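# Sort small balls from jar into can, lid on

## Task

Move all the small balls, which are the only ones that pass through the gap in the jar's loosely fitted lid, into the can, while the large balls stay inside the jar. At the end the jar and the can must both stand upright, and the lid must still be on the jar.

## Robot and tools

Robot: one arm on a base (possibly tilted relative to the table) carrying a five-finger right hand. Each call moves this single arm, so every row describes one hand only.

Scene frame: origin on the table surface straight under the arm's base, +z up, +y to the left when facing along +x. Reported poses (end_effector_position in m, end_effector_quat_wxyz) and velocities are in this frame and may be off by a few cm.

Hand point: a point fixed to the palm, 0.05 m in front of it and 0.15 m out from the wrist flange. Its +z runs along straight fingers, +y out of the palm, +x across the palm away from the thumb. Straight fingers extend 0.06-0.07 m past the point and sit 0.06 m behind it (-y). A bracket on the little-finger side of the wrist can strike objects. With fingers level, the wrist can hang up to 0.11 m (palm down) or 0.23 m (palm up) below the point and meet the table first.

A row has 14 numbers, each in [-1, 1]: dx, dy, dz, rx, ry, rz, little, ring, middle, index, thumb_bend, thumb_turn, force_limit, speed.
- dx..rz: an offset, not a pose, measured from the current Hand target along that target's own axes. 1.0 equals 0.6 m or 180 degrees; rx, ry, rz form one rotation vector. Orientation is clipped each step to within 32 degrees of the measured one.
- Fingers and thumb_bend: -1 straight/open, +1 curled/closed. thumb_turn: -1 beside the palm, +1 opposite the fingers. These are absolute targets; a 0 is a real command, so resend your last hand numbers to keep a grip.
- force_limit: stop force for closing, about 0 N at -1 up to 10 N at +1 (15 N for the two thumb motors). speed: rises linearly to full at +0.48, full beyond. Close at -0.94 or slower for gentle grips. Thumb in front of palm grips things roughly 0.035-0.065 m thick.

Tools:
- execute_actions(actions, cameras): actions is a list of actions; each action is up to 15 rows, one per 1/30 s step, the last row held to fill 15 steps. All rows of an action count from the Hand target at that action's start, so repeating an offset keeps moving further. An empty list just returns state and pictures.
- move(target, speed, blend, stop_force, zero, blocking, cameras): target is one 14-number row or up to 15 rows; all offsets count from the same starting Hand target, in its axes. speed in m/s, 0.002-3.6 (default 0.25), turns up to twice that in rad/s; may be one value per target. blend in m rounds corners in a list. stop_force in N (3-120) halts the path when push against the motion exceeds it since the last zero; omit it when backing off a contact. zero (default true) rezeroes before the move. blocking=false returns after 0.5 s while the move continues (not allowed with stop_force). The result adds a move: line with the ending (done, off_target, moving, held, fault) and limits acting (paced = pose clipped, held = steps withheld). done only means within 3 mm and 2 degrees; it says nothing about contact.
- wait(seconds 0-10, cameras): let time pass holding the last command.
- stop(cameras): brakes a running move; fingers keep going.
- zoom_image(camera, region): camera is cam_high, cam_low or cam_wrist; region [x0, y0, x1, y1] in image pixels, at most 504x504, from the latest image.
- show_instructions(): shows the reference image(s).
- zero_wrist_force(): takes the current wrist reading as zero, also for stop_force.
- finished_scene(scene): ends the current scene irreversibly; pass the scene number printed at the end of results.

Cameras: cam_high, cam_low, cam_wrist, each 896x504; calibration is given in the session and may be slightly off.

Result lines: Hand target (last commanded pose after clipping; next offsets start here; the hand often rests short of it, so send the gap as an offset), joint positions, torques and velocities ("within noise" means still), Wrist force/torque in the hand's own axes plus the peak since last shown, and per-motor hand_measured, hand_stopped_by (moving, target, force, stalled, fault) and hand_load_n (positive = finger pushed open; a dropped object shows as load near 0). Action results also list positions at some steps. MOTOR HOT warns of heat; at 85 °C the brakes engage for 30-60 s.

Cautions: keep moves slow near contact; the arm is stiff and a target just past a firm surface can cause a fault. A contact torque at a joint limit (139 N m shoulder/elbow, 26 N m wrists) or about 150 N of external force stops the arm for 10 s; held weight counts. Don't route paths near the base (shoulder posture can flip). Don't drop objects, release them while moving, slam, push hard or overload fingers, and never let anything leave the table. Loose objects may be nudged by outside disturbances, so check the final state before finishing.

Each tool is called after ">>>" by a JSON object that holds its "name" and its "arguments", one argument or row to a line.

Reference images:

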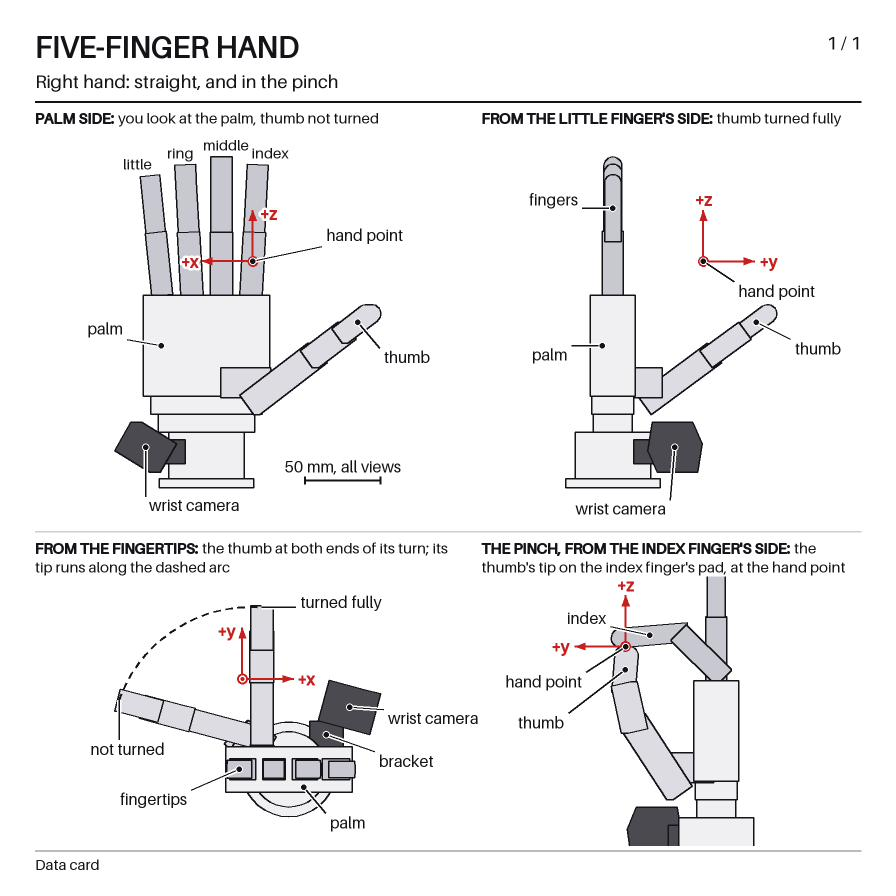

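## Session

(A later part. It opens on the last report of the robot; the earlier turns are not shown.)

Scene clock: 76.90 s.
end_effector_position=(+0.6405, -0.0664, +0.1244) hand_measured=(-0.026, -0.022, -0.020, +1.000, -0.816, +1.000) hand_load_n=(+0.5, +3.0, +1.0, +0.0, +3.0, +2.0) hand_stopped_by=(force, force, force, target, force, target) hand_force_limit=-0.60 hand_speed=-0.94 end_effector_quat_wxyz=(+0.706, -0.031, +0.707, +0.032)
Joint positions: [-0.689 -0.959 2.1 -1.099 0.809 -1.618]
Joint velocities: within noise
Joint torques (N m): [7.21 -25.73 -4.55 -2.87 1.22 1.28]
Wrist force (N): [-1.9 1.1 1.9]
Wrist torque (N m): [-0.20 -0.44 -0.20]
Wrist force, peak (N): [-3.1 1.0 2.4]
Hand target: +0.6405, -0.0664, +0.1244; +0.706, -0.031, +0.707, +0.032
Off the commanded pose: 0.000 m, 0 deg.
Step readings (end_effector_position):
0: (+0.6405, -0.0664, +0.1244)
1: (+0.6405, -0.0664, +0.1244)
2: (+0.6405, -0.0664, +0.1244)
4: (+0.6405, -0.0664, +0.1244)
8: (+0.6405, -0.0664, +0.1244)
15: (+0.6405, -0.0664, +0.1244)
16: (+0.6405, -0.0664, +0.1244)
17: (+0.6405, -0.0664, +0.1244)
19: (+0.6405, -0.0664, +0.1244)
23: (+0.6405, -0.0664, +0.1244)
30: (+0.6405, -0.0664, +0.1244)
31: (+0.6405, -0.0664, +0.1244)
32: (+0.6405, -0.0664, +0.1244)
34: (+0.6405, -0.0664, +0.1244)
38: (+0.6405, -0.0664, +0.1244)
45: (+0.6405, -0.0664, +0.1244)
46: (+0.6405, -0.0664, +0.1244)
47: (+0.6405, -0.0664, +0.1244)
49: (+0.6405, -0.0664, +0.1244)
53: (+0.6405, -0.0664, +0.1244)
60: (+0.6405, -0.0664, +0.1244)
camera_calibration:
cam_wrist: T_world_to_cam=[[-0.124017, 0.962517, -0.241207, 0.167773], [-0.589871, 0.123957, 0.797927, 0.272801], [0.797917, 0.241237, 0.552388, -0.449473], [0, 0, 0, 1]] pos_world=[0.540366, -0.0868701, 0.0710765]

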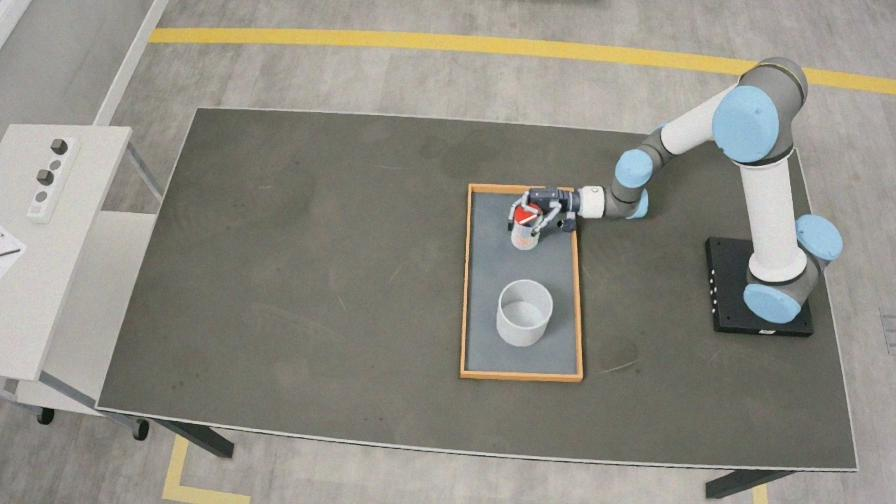

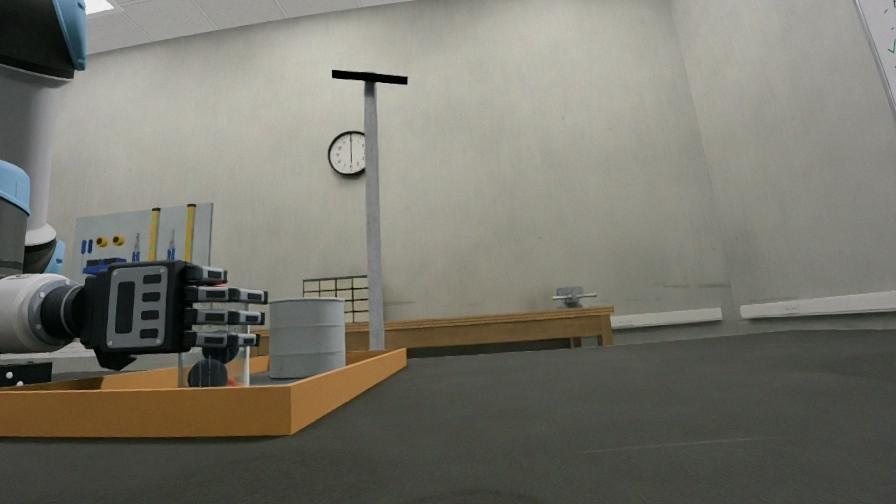

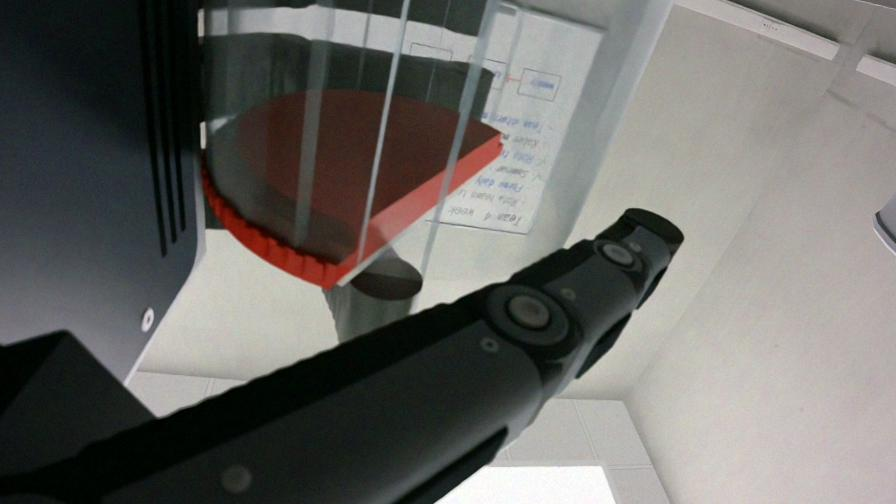

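>>> {"name": "execute_actions", "arguments": {
  "actions": [
    [[0,0,0,0,0,0,0.0,0.0,0.0,1.0,-0.3,1.0,-0.2,-0.94]],
    [[0,0,0,0,0,0,0.0,0.0,0.0,1.0,-0.3,1.0,-0.2,-0.94]],
    [[0,0,0,0,0,0,0.0,0.0,0.0,1.0,-0.3,1.0,-0.2,-0.94]]
  ]
}}

Scene clock: 80.03 s.
end_effector_position=(+0.6405, -0.0664, +0.1244) hand_measured=(-0.026, -0.022, -0.022, +1.000, -0.796, +1.000) hand_load_n=(+0.5, +4.5, +3.0, +0.0, +5.5, +3.5) hand_stopped_by=(force, force, force, target, force, target) hand_force_limit=-0.20 hand_speed=-0.94 end_effector_quat_wxyz=(+0.706, -0.031, +0.707, +0.032)
Joint positions: [-0.689 -0.959 2.1 -1.099 0.809 -1.618]
Joint velocities: within noise
Joint torques (N m): [6.54 -24.94 -5.51 -2.64 1.08 1.14]
Wrist force (N): [-1.8 0.9 1.8]
Wrist torque (N m): [-0.21 -0.43 -0.21]
Wrist force, peak (N): [-2.1 1.1 1.9]
Hand target: +0.6405, -0.0664, +0.1244; +0.706, -0.031, +0.707, +0.032
Off the commanded pose: 0.000 m, 0 deg.
Step readings (end_effector_position):
0: (+0.6405, -0.0664, +0.1244)
1: (+0.6405, -0.0664, +0.1244)
2: (+0.6405, -0.0664, +0.1244)
4: (+0.6405, -0.0664, +0.1244)
8: (+0.6405, -0.0664, +0.1244)
15: (+0.6405, -0.0664, +0.1244)
16: (+0.6405, -0.0664, +0.1244)
17: (+0.6405, -0.0664, +0.1244)
19: (+0.6405, -0.0664, +0.1244)
23: (+0.6405, -0.0664, +0.1244)
30: (+0.6405, -0.0664, +0.1244)
31: (+0.6405, -0.0664, +0.1244)
32: (+0.6405, -0.0664, +0.1244)
34: (+0.6405, -0.0664, +0.1244)
38: (+0.6405, -0.0664, +0.1244)
45: (+0.6405, -0.0664, +0.1244)
camera_calibration:
cam_wrist: T_world_to_cam=[[-0.124017, 0.962517, -0.241207, 0.167773], [-0.589871, 0.123957, 0.797927, 0.272801], [0.797917, 0.241237, 0.552388, -0.449473], [0, 0, 0, 1]] pos_world=[0.540366, -0.0868701, 0.0710765]

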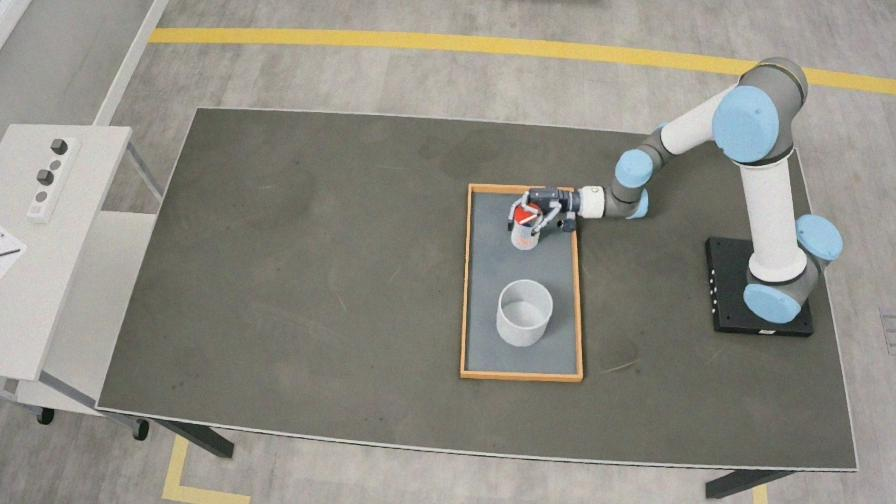

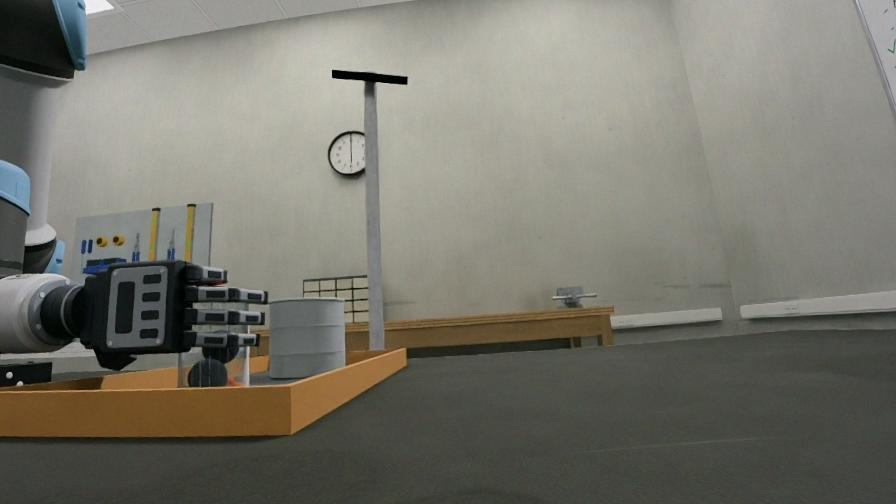

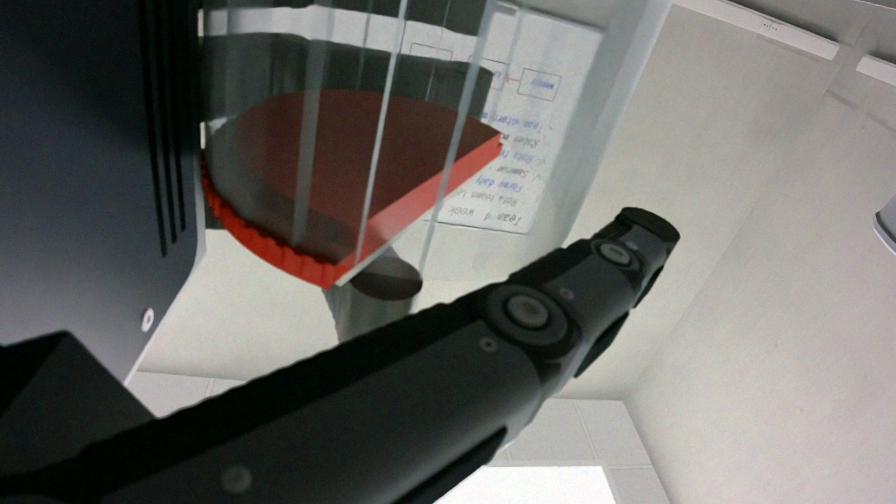

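>>> {"name": "move", "arguments": {
  "target": [-0.0167,0,0,0,0,0,0.0,0.0,0.0,1.0,-0.3,1.0,-0.2,-0.94],
  "speed": 0.02
}}

Scene clock: 81.03 s.
end_effector_position=(+0.6405, -0.0664, +0.1345) hand_measured=(-0.026, -0.022, -0.022, +1.000, -0.796, +1.000) hand_load_n=(+0.5, +4.5, +3.0, +0.0, +6.0, +3.5) hand_stopped_by=(force, force, force, target, force, target) hand_force_limit=-0.20 hand_speed=-0.94 end_effector_quat_wxyz=(+0.706, -0.031, +0.707, +0.032)
Joint positions: [-0.689 -0.983 2.1 -1.074 0.81 -1.618]
Joint velocities: within noise
Joint torques (N m): [5.47 -23.69 -16.36 -3.88 0.85 0.84]
Wrist force (N): [-1.2 1.1 1.8]
Wrist torque (N m): [-0.18 -0.45 -0.19]
Wrist force, peak (N): [-1.9 1.0 1.8]
Hand target: +0.6405, -0.0664, +0.1344; +0.706, -0.031, +0.707, +0.032
Off the commanded pose: 0.000 m, 0 deg.
move: done
camera_calibration:
cam_wrist: T_world_to_cam=[[-0.124028, 0.962554, -0.241054, 0.170206], [-0.589734, 0.123865, 0.798042, 0.26465], [0.798016, 0.241138, 0.552288, -0.455107], [0, 0, 0, 1]] pos_world=[0.540366, -0.0868702, 0.0811772]

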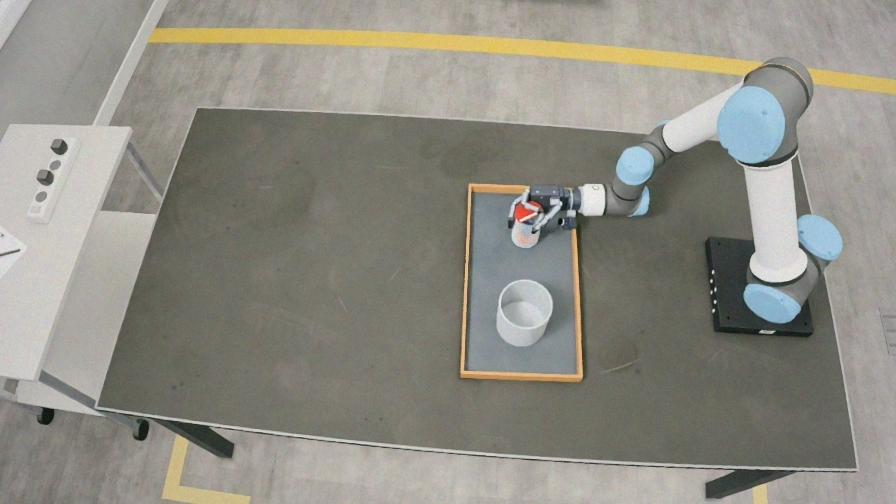

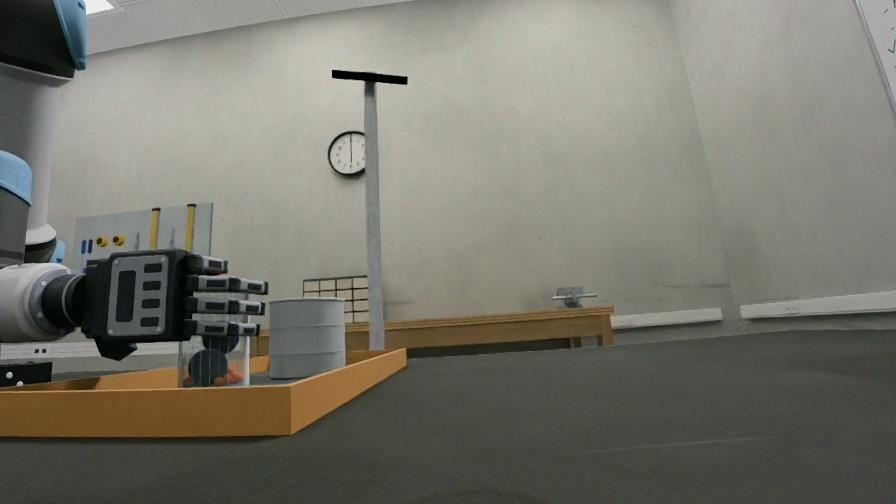

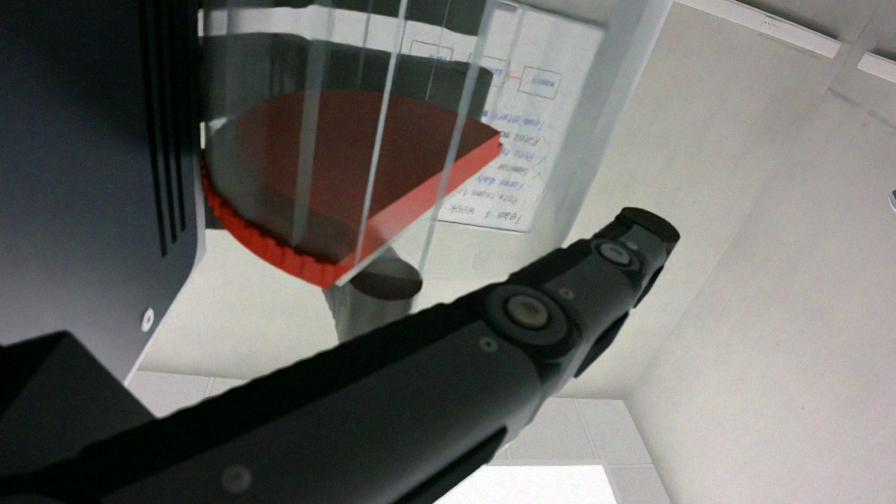

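>>> {"name": "move", "arguments": {
  "target": [-0.26,0,0,0,0,0,0.0,0.0,0.0,1.0,-0.3,1.0,-0.2,-0.94],
  "speed": 0.1
}}

Scene clock: 84.47 s.
end_effector_position=(+0.6406, -0.0664, +0.2904) hand_measured=(-0.026, -0.022, -0.022, +1.000, -0.796, +1.000) hand_load_n=(+1.0, +4.0, +3.0, +0.0, +5.5, +3.5) hand_stopped_by=(force, force, force, target, force, target) hand_force_limit=-0.20 hand_speed=-0.94 end_effector_quat_wxyz=(+0.706, -0.031, +0.707, +0.032)
Joint positions: [-0.675 -1.306 2.007 -0.659 0.823 -1.618]
Joint velocities: within noise
Joint torques (N m): [-6.27 -28.93 -13.63 -0.9 -1.63 -1.13]
Wrist force (N): [-1.1 0.8 2.0]
Wrist torque (N m): [-0.24 -0.48 -0.19]
Wrist force, peak (N): [-2.5 1.0 2.1]
Hand target: +0.6406, -0.0665, +0.2904; +0.706, -0.031, +0.707, +0.032
Off the commanded pose: 0.000 m, 0 deg.
move: done
camera_calibration:
cam_wrist: T_world_to_cam=[[-0.12397, 0.962502, -0.24129, 0.207818], [-0.58993, 0.124036, 0.797871, 0.140456], [0.797881, 0.241256, 0.552432, -0.541238], [0, 0, 0, 1]] pos_world=[0.540466, -0.0868699, 0.237076]

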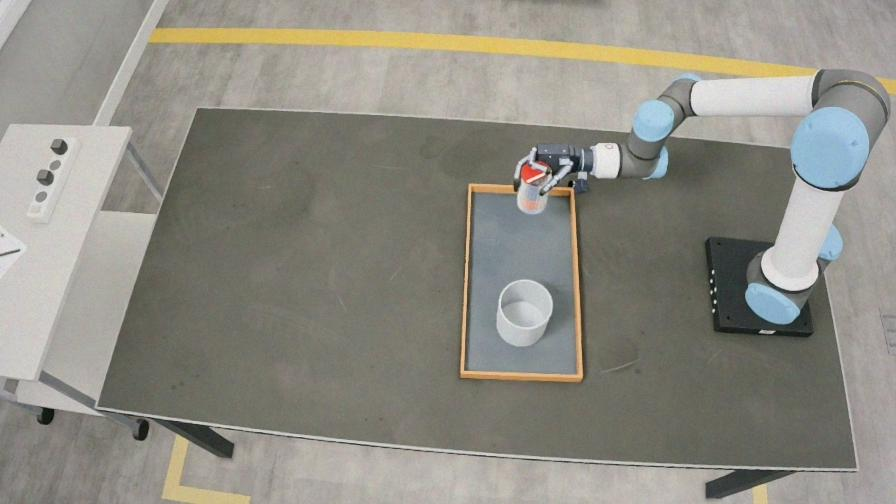

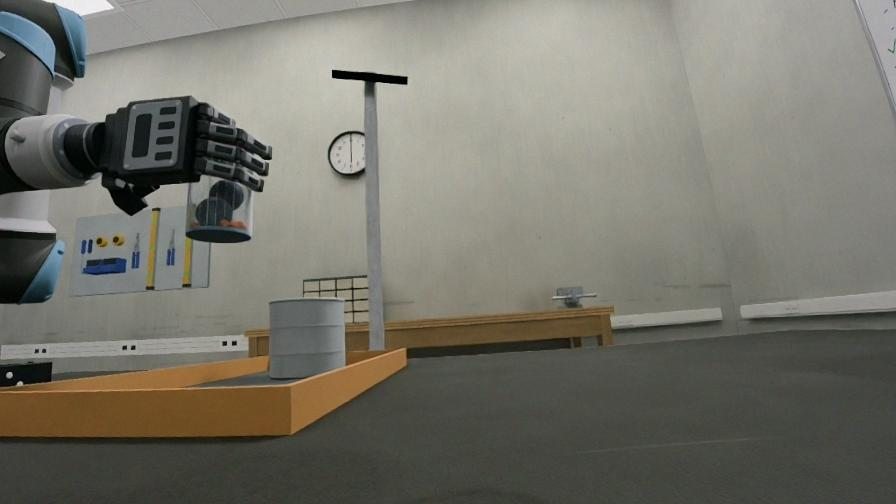

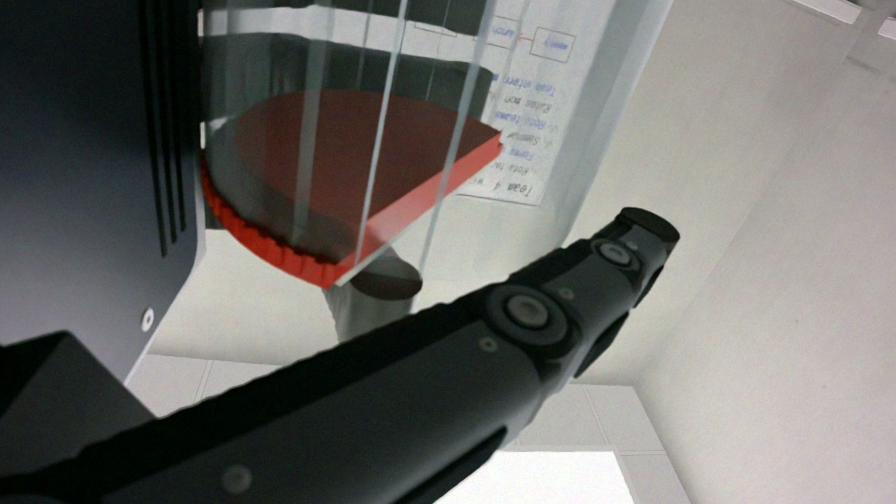

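>>> {"name": "zoom_image", "arguments": {
  "camera": "cam_low",
  "region": [90, 80, 290, 260]
}}

>>> {"name": "zoom_image", "arguments": {
  "camera": "cam_high",
  "region": [490, 130, 610, 225]
}}

Scaled by 2.520 from the camera's 896x504 image, which has a finer 1280x720 frame.

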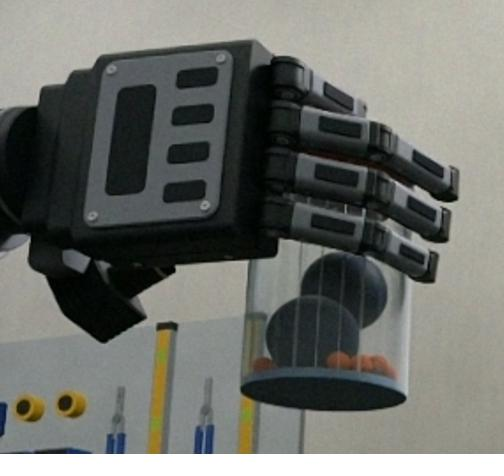

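Scaled by 4.200 from the camera's 896x504 image, which has a finer 1280x720 frame.

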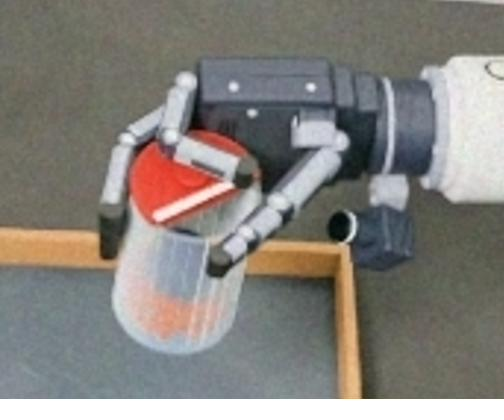

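>>> {"name": "move", "arguments": {
  "target": [0,0,0,0,0,0.25,0.0,0.0,0.0,1.0,-0.3,1.0,-0.2,-0.94],
  "speed": 0.15
}}

Scene clock: 87.93 s.
end_effector_position=(+0.6406, -0.0664, +0.2904) hand_measured=(-0.026, -0.022, -0.022, +1.000, -0.796, +1.000) hand_load_n=(+0.0, +3.5, +3.0, +0.0, +4.0, +2.0) hand_stopped_by=(force, force, force, target, force, target) hand_force_limit=-0.20 hand_speed=-0.94 end_effector_quat_wxyz=(+0.640, +0.241, +0.665, +0.299)
Joint positions: [-0.603 -1.276 2.085 -0.77 0.895 -0.828]
Joint velocities: within noise
Joint torques (N m): [-6.87 -18.13 -21.38 0.54 -2.07 1.25]
Wrist force (N): [-0.7 1.5 2.2]
Wrist torque (N m): [-0.59 -0.39 -0.25]
Wrist force, peak (N): [-0.6 1.8 2.3]
Hand target: +0.6406, -0.0665, +0.2904; +0.640, +0.241, +0.665, +0.299
Off the commanded pose: 0.000 m, 0 deg.
move: done
camera_calibration:
cam_wrist: T_world_to_cam=[[-0.113644, 0.84968, 0.514907, -0.0259336], [-0.535249, -0.488984, 0.688769, 0.0963661], [0.837015, -0.197329, 0.51036, -0.583264], [0, 0, 0, 1]] pos_world=[0.536833, -0.0459378, 0.244654]

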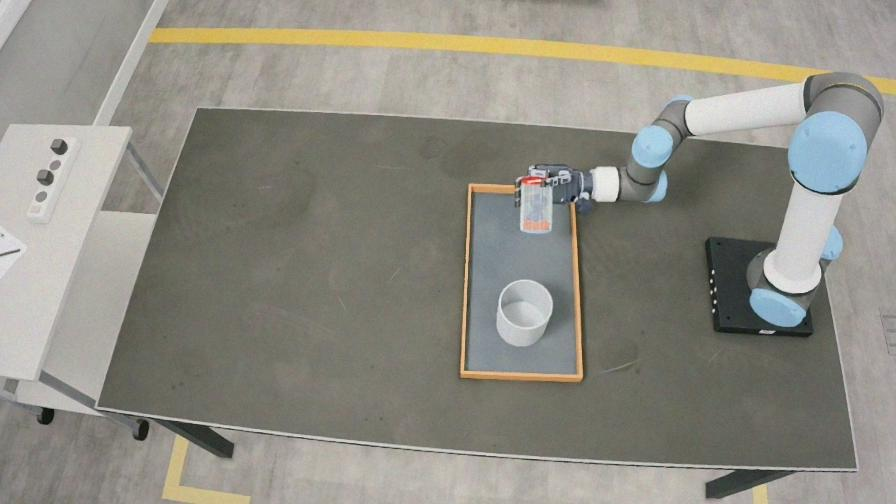

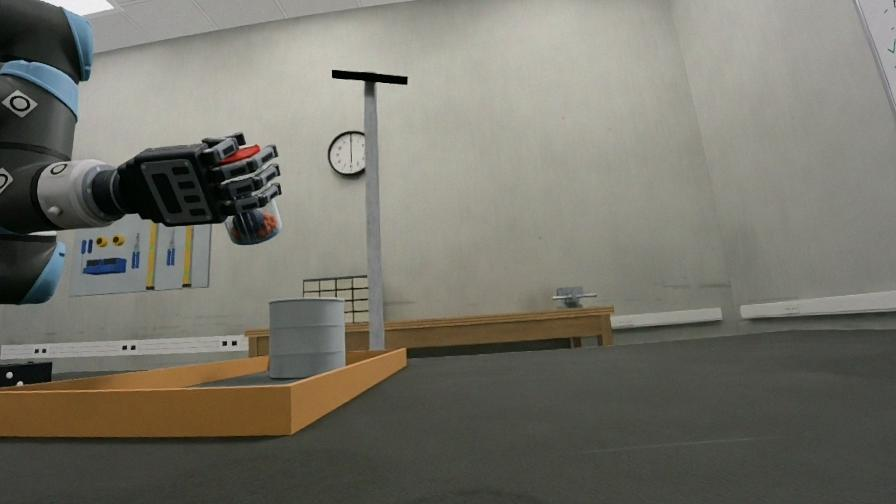

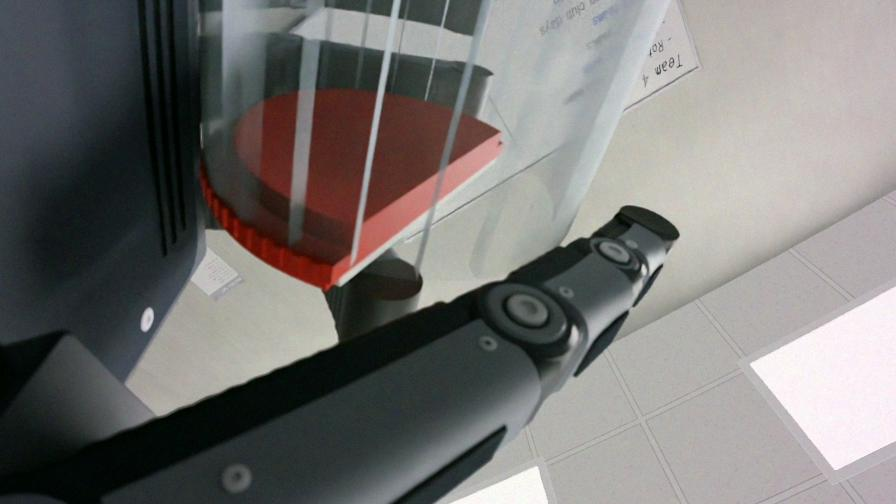

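>>> {"name": "move", "arguments": {
  "target": [0.306,0.236,0.0417,0,0,0.2222,0.0,0.0,0.0,1.0,-0.3,1.0,-0.2,-0.94],
  "speed": 0.15
}}

Scene clock: 91.10 s.
end_effector_position=(+0.6451, +0.1648, +0.2607) hand_measured=(-0.026, -0.022, -0.022, +1.000, -0.796, +1.000) hand_load_n=(+0.0, +3.5, +3.0, +0.0, +4.0, +1.5) hand_stopped_by=(force, force, force, target, force, target) hand_force_limit=-0.20 hand_speed=-0.94 end_effector_quat_wxyz=(+0.499, +0.454, +0.542, +0.500)
Joint positions: [0.078 -1.171 2.051 -0.849 1.576 -0.105]
Joint velocities: within noise
Joint torques (N m): [5.55 -34.65 -13.13 -3.5 0.27 1.29]
Wrist force (N): [0.2 2.2 2.5]
Wrist torque (N m): [-0.70 -0.17 -0.17]
Wrist force, peak (N): [1.6 2.2 2.5]
Hand target: +0.6451, +0.1648, +0.2608; +0.499, +0.454, +0.542, +0.500
Off the commanded pose: 0.000 m, 0 deg.
move: done
camera_calibration:
cam_wrist: T_world_to_cam=[[-0.065915, 0.320535, 0.94494, -0.262282], [-0.505136, -0.827406, 0.24543, 0.384219], [0.860519, -0.461146, 0.216453, -0.421284], [0, 0, 0, 1]] pos_world=[0.539318, 0.207702, 0.24473]

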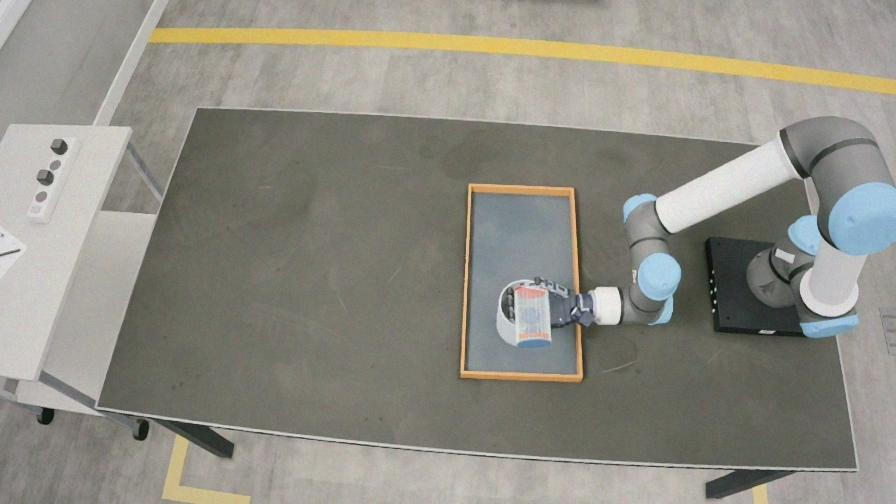

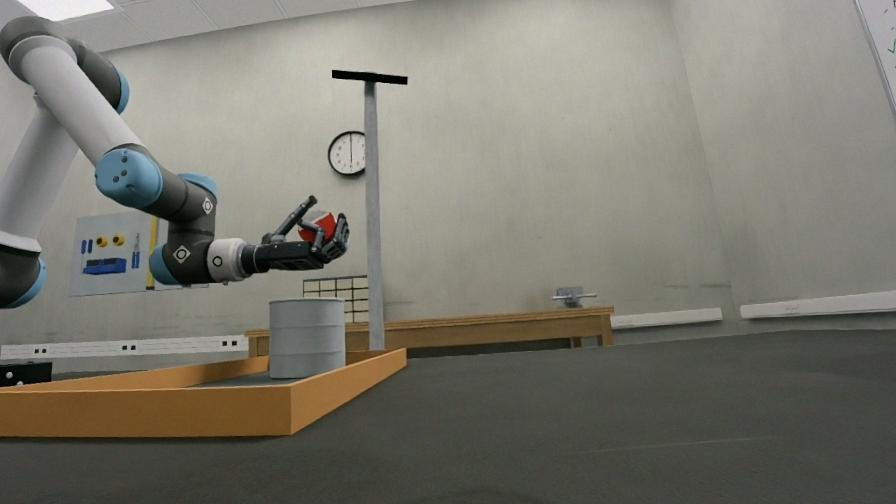

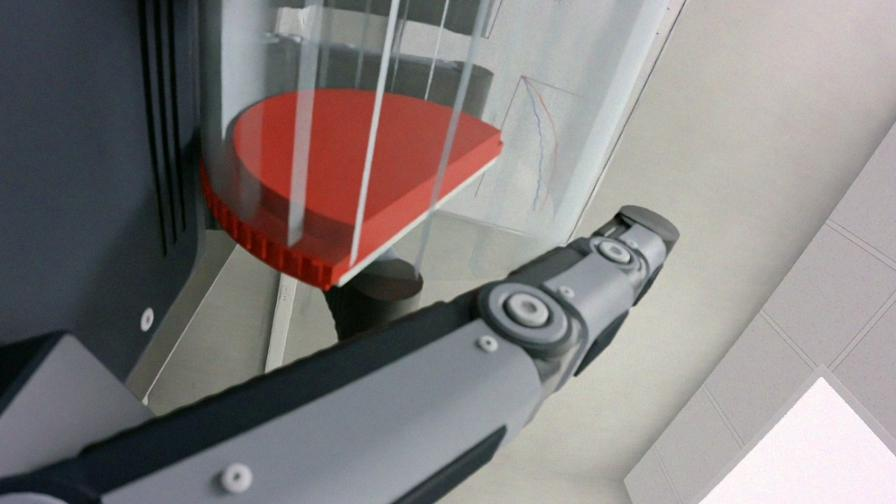

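>>> {"name": "zoom_image", "arguments": {
  "camera": "cam_high",
  "region": [480, 260, 610, 365]
}}

>>> {"name": "zoom_image", "arguments": {
  "camera": "cam_low",
  "region": [220, 170, 420, 330]
}}

Scaled by 3.877 from the camera's 896x504 image, which has a finer 1280x720 frame.

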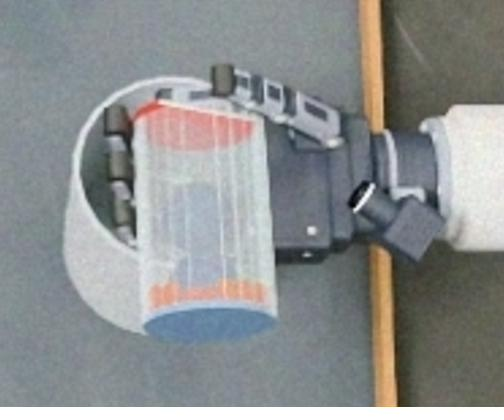

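Scaled by 2.520 from the camera's 896x504 image, which has a finer 1280x720 frame.

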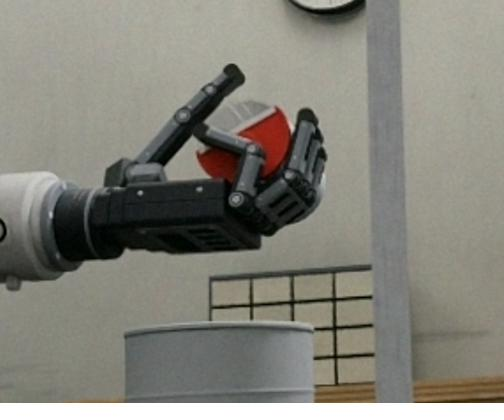

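>>> {"name": "move", "arguments": {
  "target": [0.005,-0.0815,0.0048,0,0,0.1389,0.0,0.0,0.0,1.0,-0.3,1.0,-0.2,-0.94],
  "speed": 0.12
}}

Scene clock: 94.23 s.
end_effector_position=(+0.6480, +0.1639, +0.2118) hand_measured=(-0.026, -0.022, -0.022, +1.000, -0.796, +1.000) hand_load_n=(+0.5, +3.5, +2.5, +0.0, +4.0, +2.0) hand_stopped_by=(force, force, force, target, force, target) hand_force_limit=-0.20 hand_speed=-0.94 end_effector_quat_wxyz=(+0.379, +0.561, +0.431, +0.597)
Joint positions: [0.131 -1.086 2.039 -0.922 1.629 0.333]
Joint velocities: within noise
Joint torques (N m): [-6.1 -38.65 -14.6 0.9 -1.61 1.05]
Wrist force (N): [0.2 2.1 2.6]
Wrist torque (N m): [-0.69 0.08 -0.11]
Wrist force, peak (N): [-0.2 2.5 2.5]
Hand target: +0.6480, +0.1638, +0.2118; +0.379, +0.561, +0.431, +0.597
Off the commanded pose: 0.000 m, 0 deg.
move: done
camera_calibration:
cam_wrist: T_world_to_cam=[[-0.0279827, -0.107649, 0.993795, -0.180312], [-0.502672, -0.857821, -0.107074, 0.474993], [0.864024, -0.502549, -0.0301082, -0.35692], [0, 0, 0, 1]] pos_world=[0.542108, 0.208679, 0.219307]

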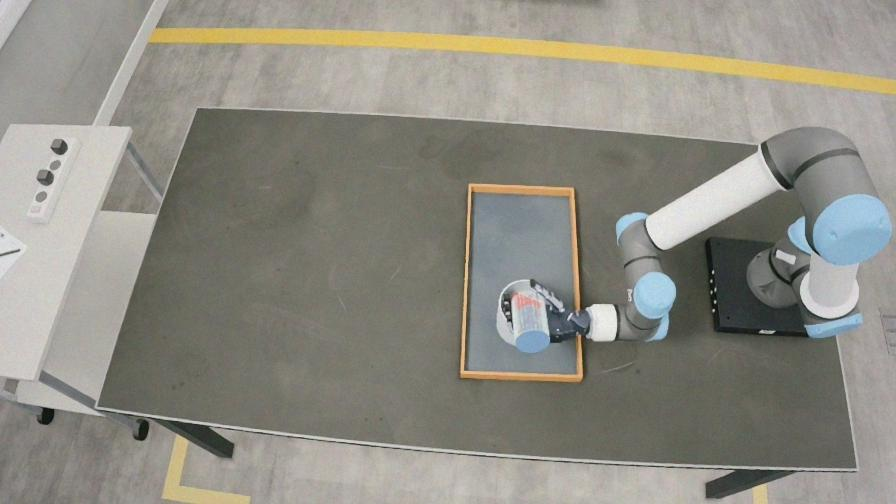

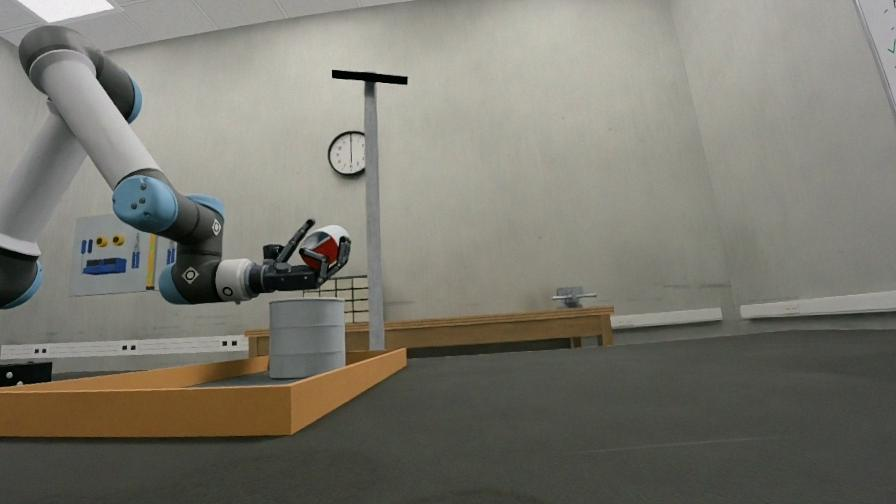

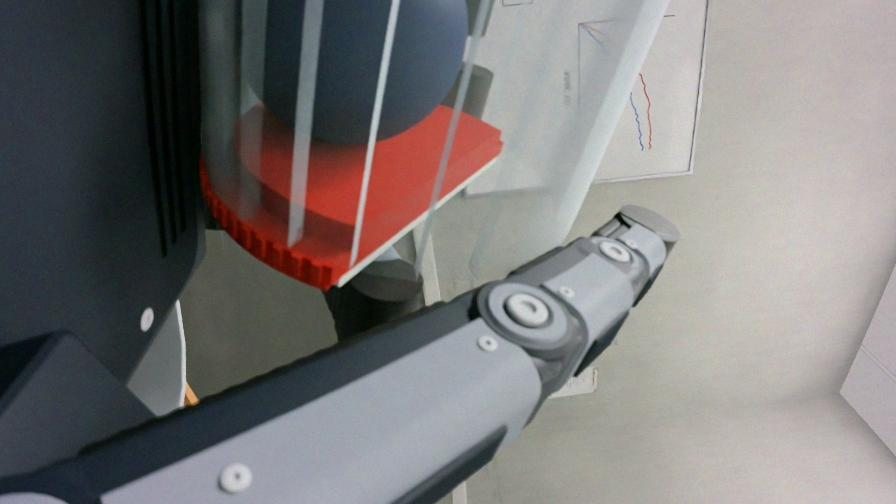

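>>> {"name": "zoom_image", "arguments": {
  "camera": "cam_high",
  "region": [480, 260, 610, 365]
}}

>>> {"name": "zoom_image", "arguments": {
  "camera": "cam_wrist",
  "region": [190, 0, 694, 330]
}}

Scaled by 3.877 from the camera's 896x504 image, which has a finer 1280x720 frame.

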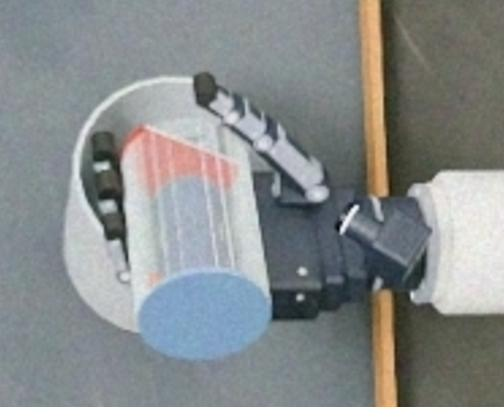

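Scaled by 1.000.

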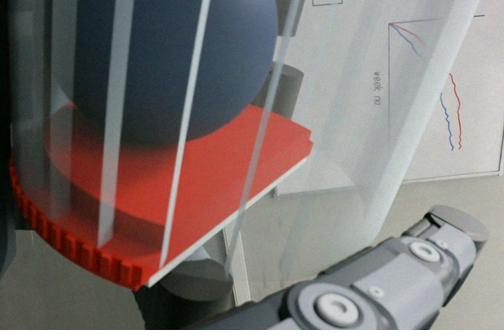

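>>> {"name": "move", "arguments": {
  "target": [-0.0101,-0.0226,0.0015,0,0,0.1389,0.0,0.0,0.0,1.0,-0.3,1.0,-0.2,-0.94],
  "speed": 0.1
}}

Scene clock: 97.03 s.
end_effector_position=(+0.6490, +0.1629, +0.1971) hand_measured=(-0.026, -0.022, -0.022, +1.000, -0.796, +1.000) hand_load_n=(+0.0, +3.5, +3.0, +0.0, +4.0, +2.5) hand_stopped_by=(force, force, force, target, force, target) hand_force_limit=-0.20 hand_speed=-0.94 end_effector_quat_wxyz=(+0.241, +0.641, +0.299, +0.665)
Joint positions: [0.164 -1.098 2.016 -0.888 1.661 0.77]
Joint velocities: within noise
Joint torques (N m): [-4.89 -28.86 -13 -3.15 -0.87 0.25]
Wrist force (N): [0.7 1.9 2.6]
Wrist torque (N m): [-0.60 0.25 -0.01]
Wrist force, peak (N): [0.6 1.8 3.0]
Hand target: +0.6490, +0.1628, +0.1970; +0.241, +0.641, +0.299, +0.665
Off the commanded pose: 0.000 m, 0 deg.
move: done
camera_calibration:
cam_wrist: T_world_to_cam=[[0.00841095, -0.516268, 0.856386, -0.0957455], [-0.513665, -0.737019, -0.439263, 0.525987], [0.85795, -0.436201, -0.271388, -0.318052], [0, 0, 0, 1]] pos_world=[0.543859, 0.199498, 0.226726]

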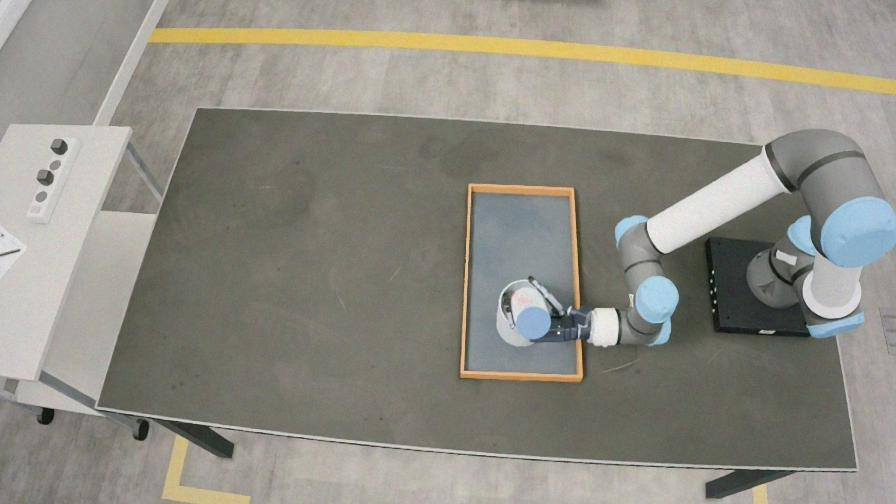

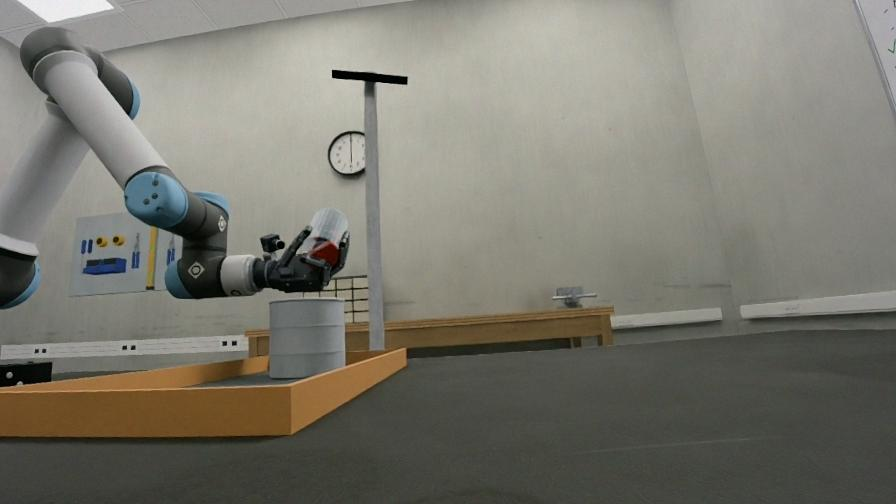

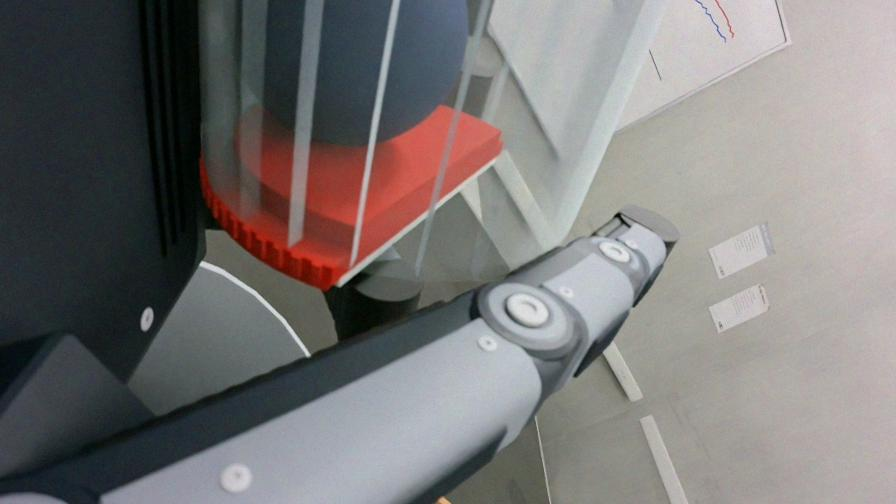

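>>> {"name": "zoom_image", "arguments": {
  "camera": "cam_high",
  "region": [480, 260, 610, 365]
}}

>>> {"name": "zoom_image", "arguments": {
  "camera": "cam_low",
  "region": [220, 180, 420, 340]
}}

Scaled by 3.877 from the camera's 896x504 image, which has a finer 1280x720 frame.

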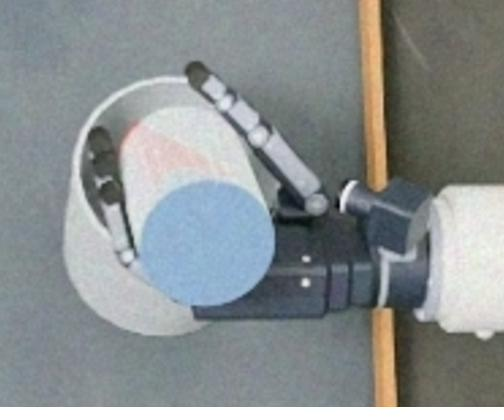

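Scaled by 2.520 from the camera's 896x504 image, which has a finer 1280x720 frame.

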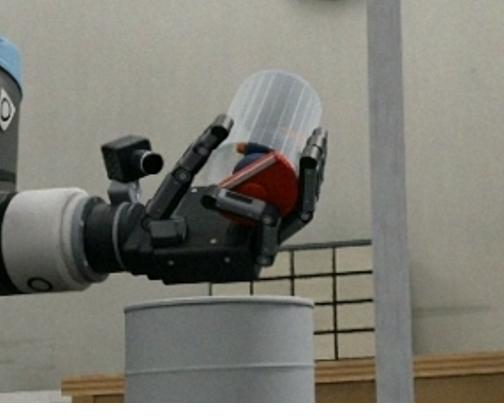

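>>> {"name": "move", "arguments": {
  "target": [-0.0284,-0.0258,0.0015,0,0,0.1389,0.0,0.0,0.0,1.0,-0.3,1.0,-0.2,-0.94],
  "speed": 0.1
}}

Scene clock: 99.90 s.
end_effector_position=(+0.6500, +0.1618, +0.1740) hand_measured=(-0.026, -0.022, -0.022, +1.000, -0.796, +1.000) hand_load_n=(+0.0, +3.0, +3.0, +0.0, +4.0, +2.5) hand_stopped_by=(force, force, force, target, force, target) hand_force_limit=-0.20 hand_speed=-0.94 end_effector_quat_wxyz=(+0.092, +0.690, +0.154, +0.701)
Joint positions: [0.167 -1.107 2.008 -0.87 1.665 1.206]
Joint velocities: within noise
Joint torques (N m): [-1.62 -32.02 -20.5 -0.61 -0.93 0.39]
Wrist force (N): [0.8 1.4 2.9]
Wrist torque (N m): [-0.47 0.39 0.07]
Wrist force, peak (N): [0.6 1.9 3.1]
Hand target: +0.6500, +0.1618, +0.1740; +0.092, +0.690, +0.154, +0.701
Off the commanded pose: 0.000 m, 0 deg.
move: done
camera_calibration:
cam_wrist: T_world_to_cam=[[0.0361607, -0.828718, 0.558498, 0.00775154], [-0.536017, -0.487756, -0.689043, 0.533271], [0.843433, -0.274448, -0.461844, -0.309211], [0, 0, 0, 1]] pos_world=[0.546361, 0.181668, 0.22031]

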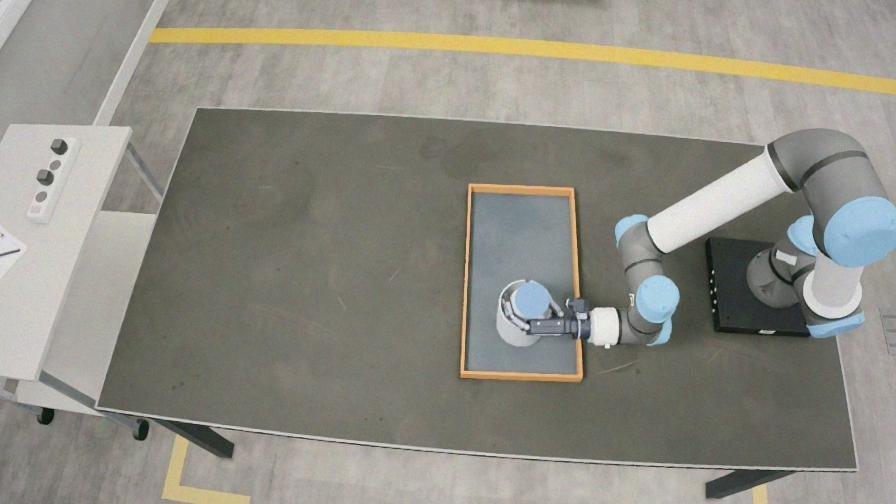

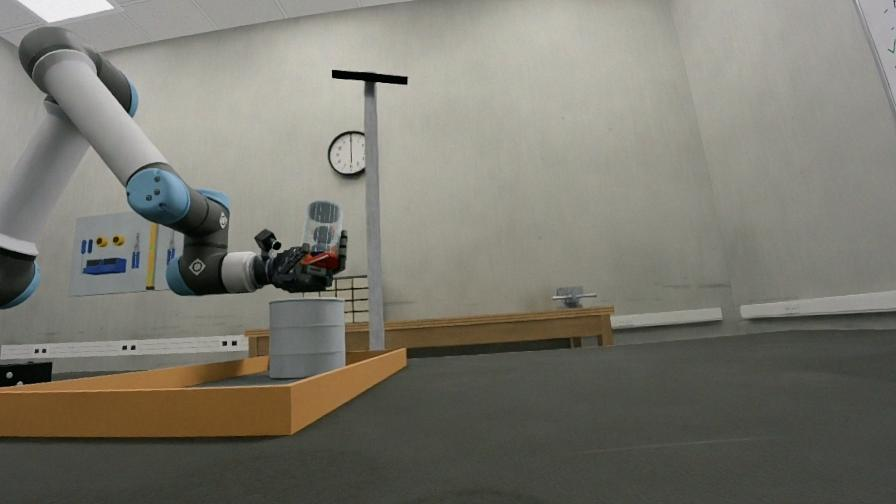

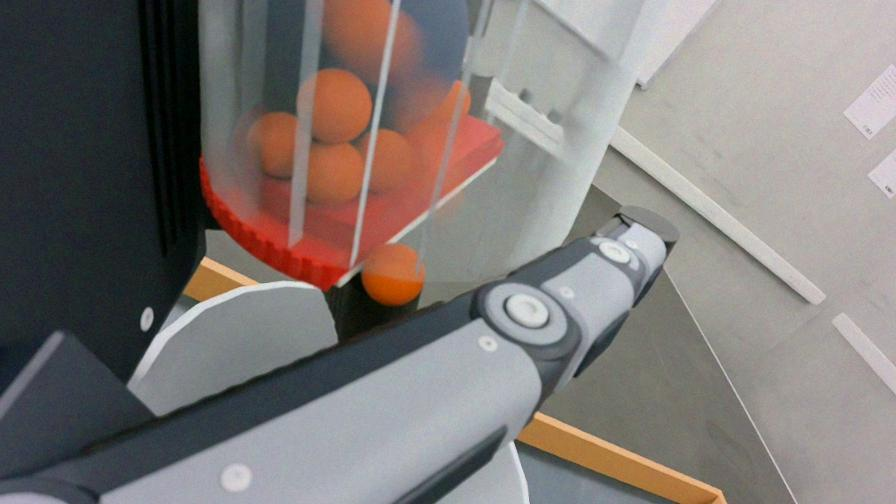

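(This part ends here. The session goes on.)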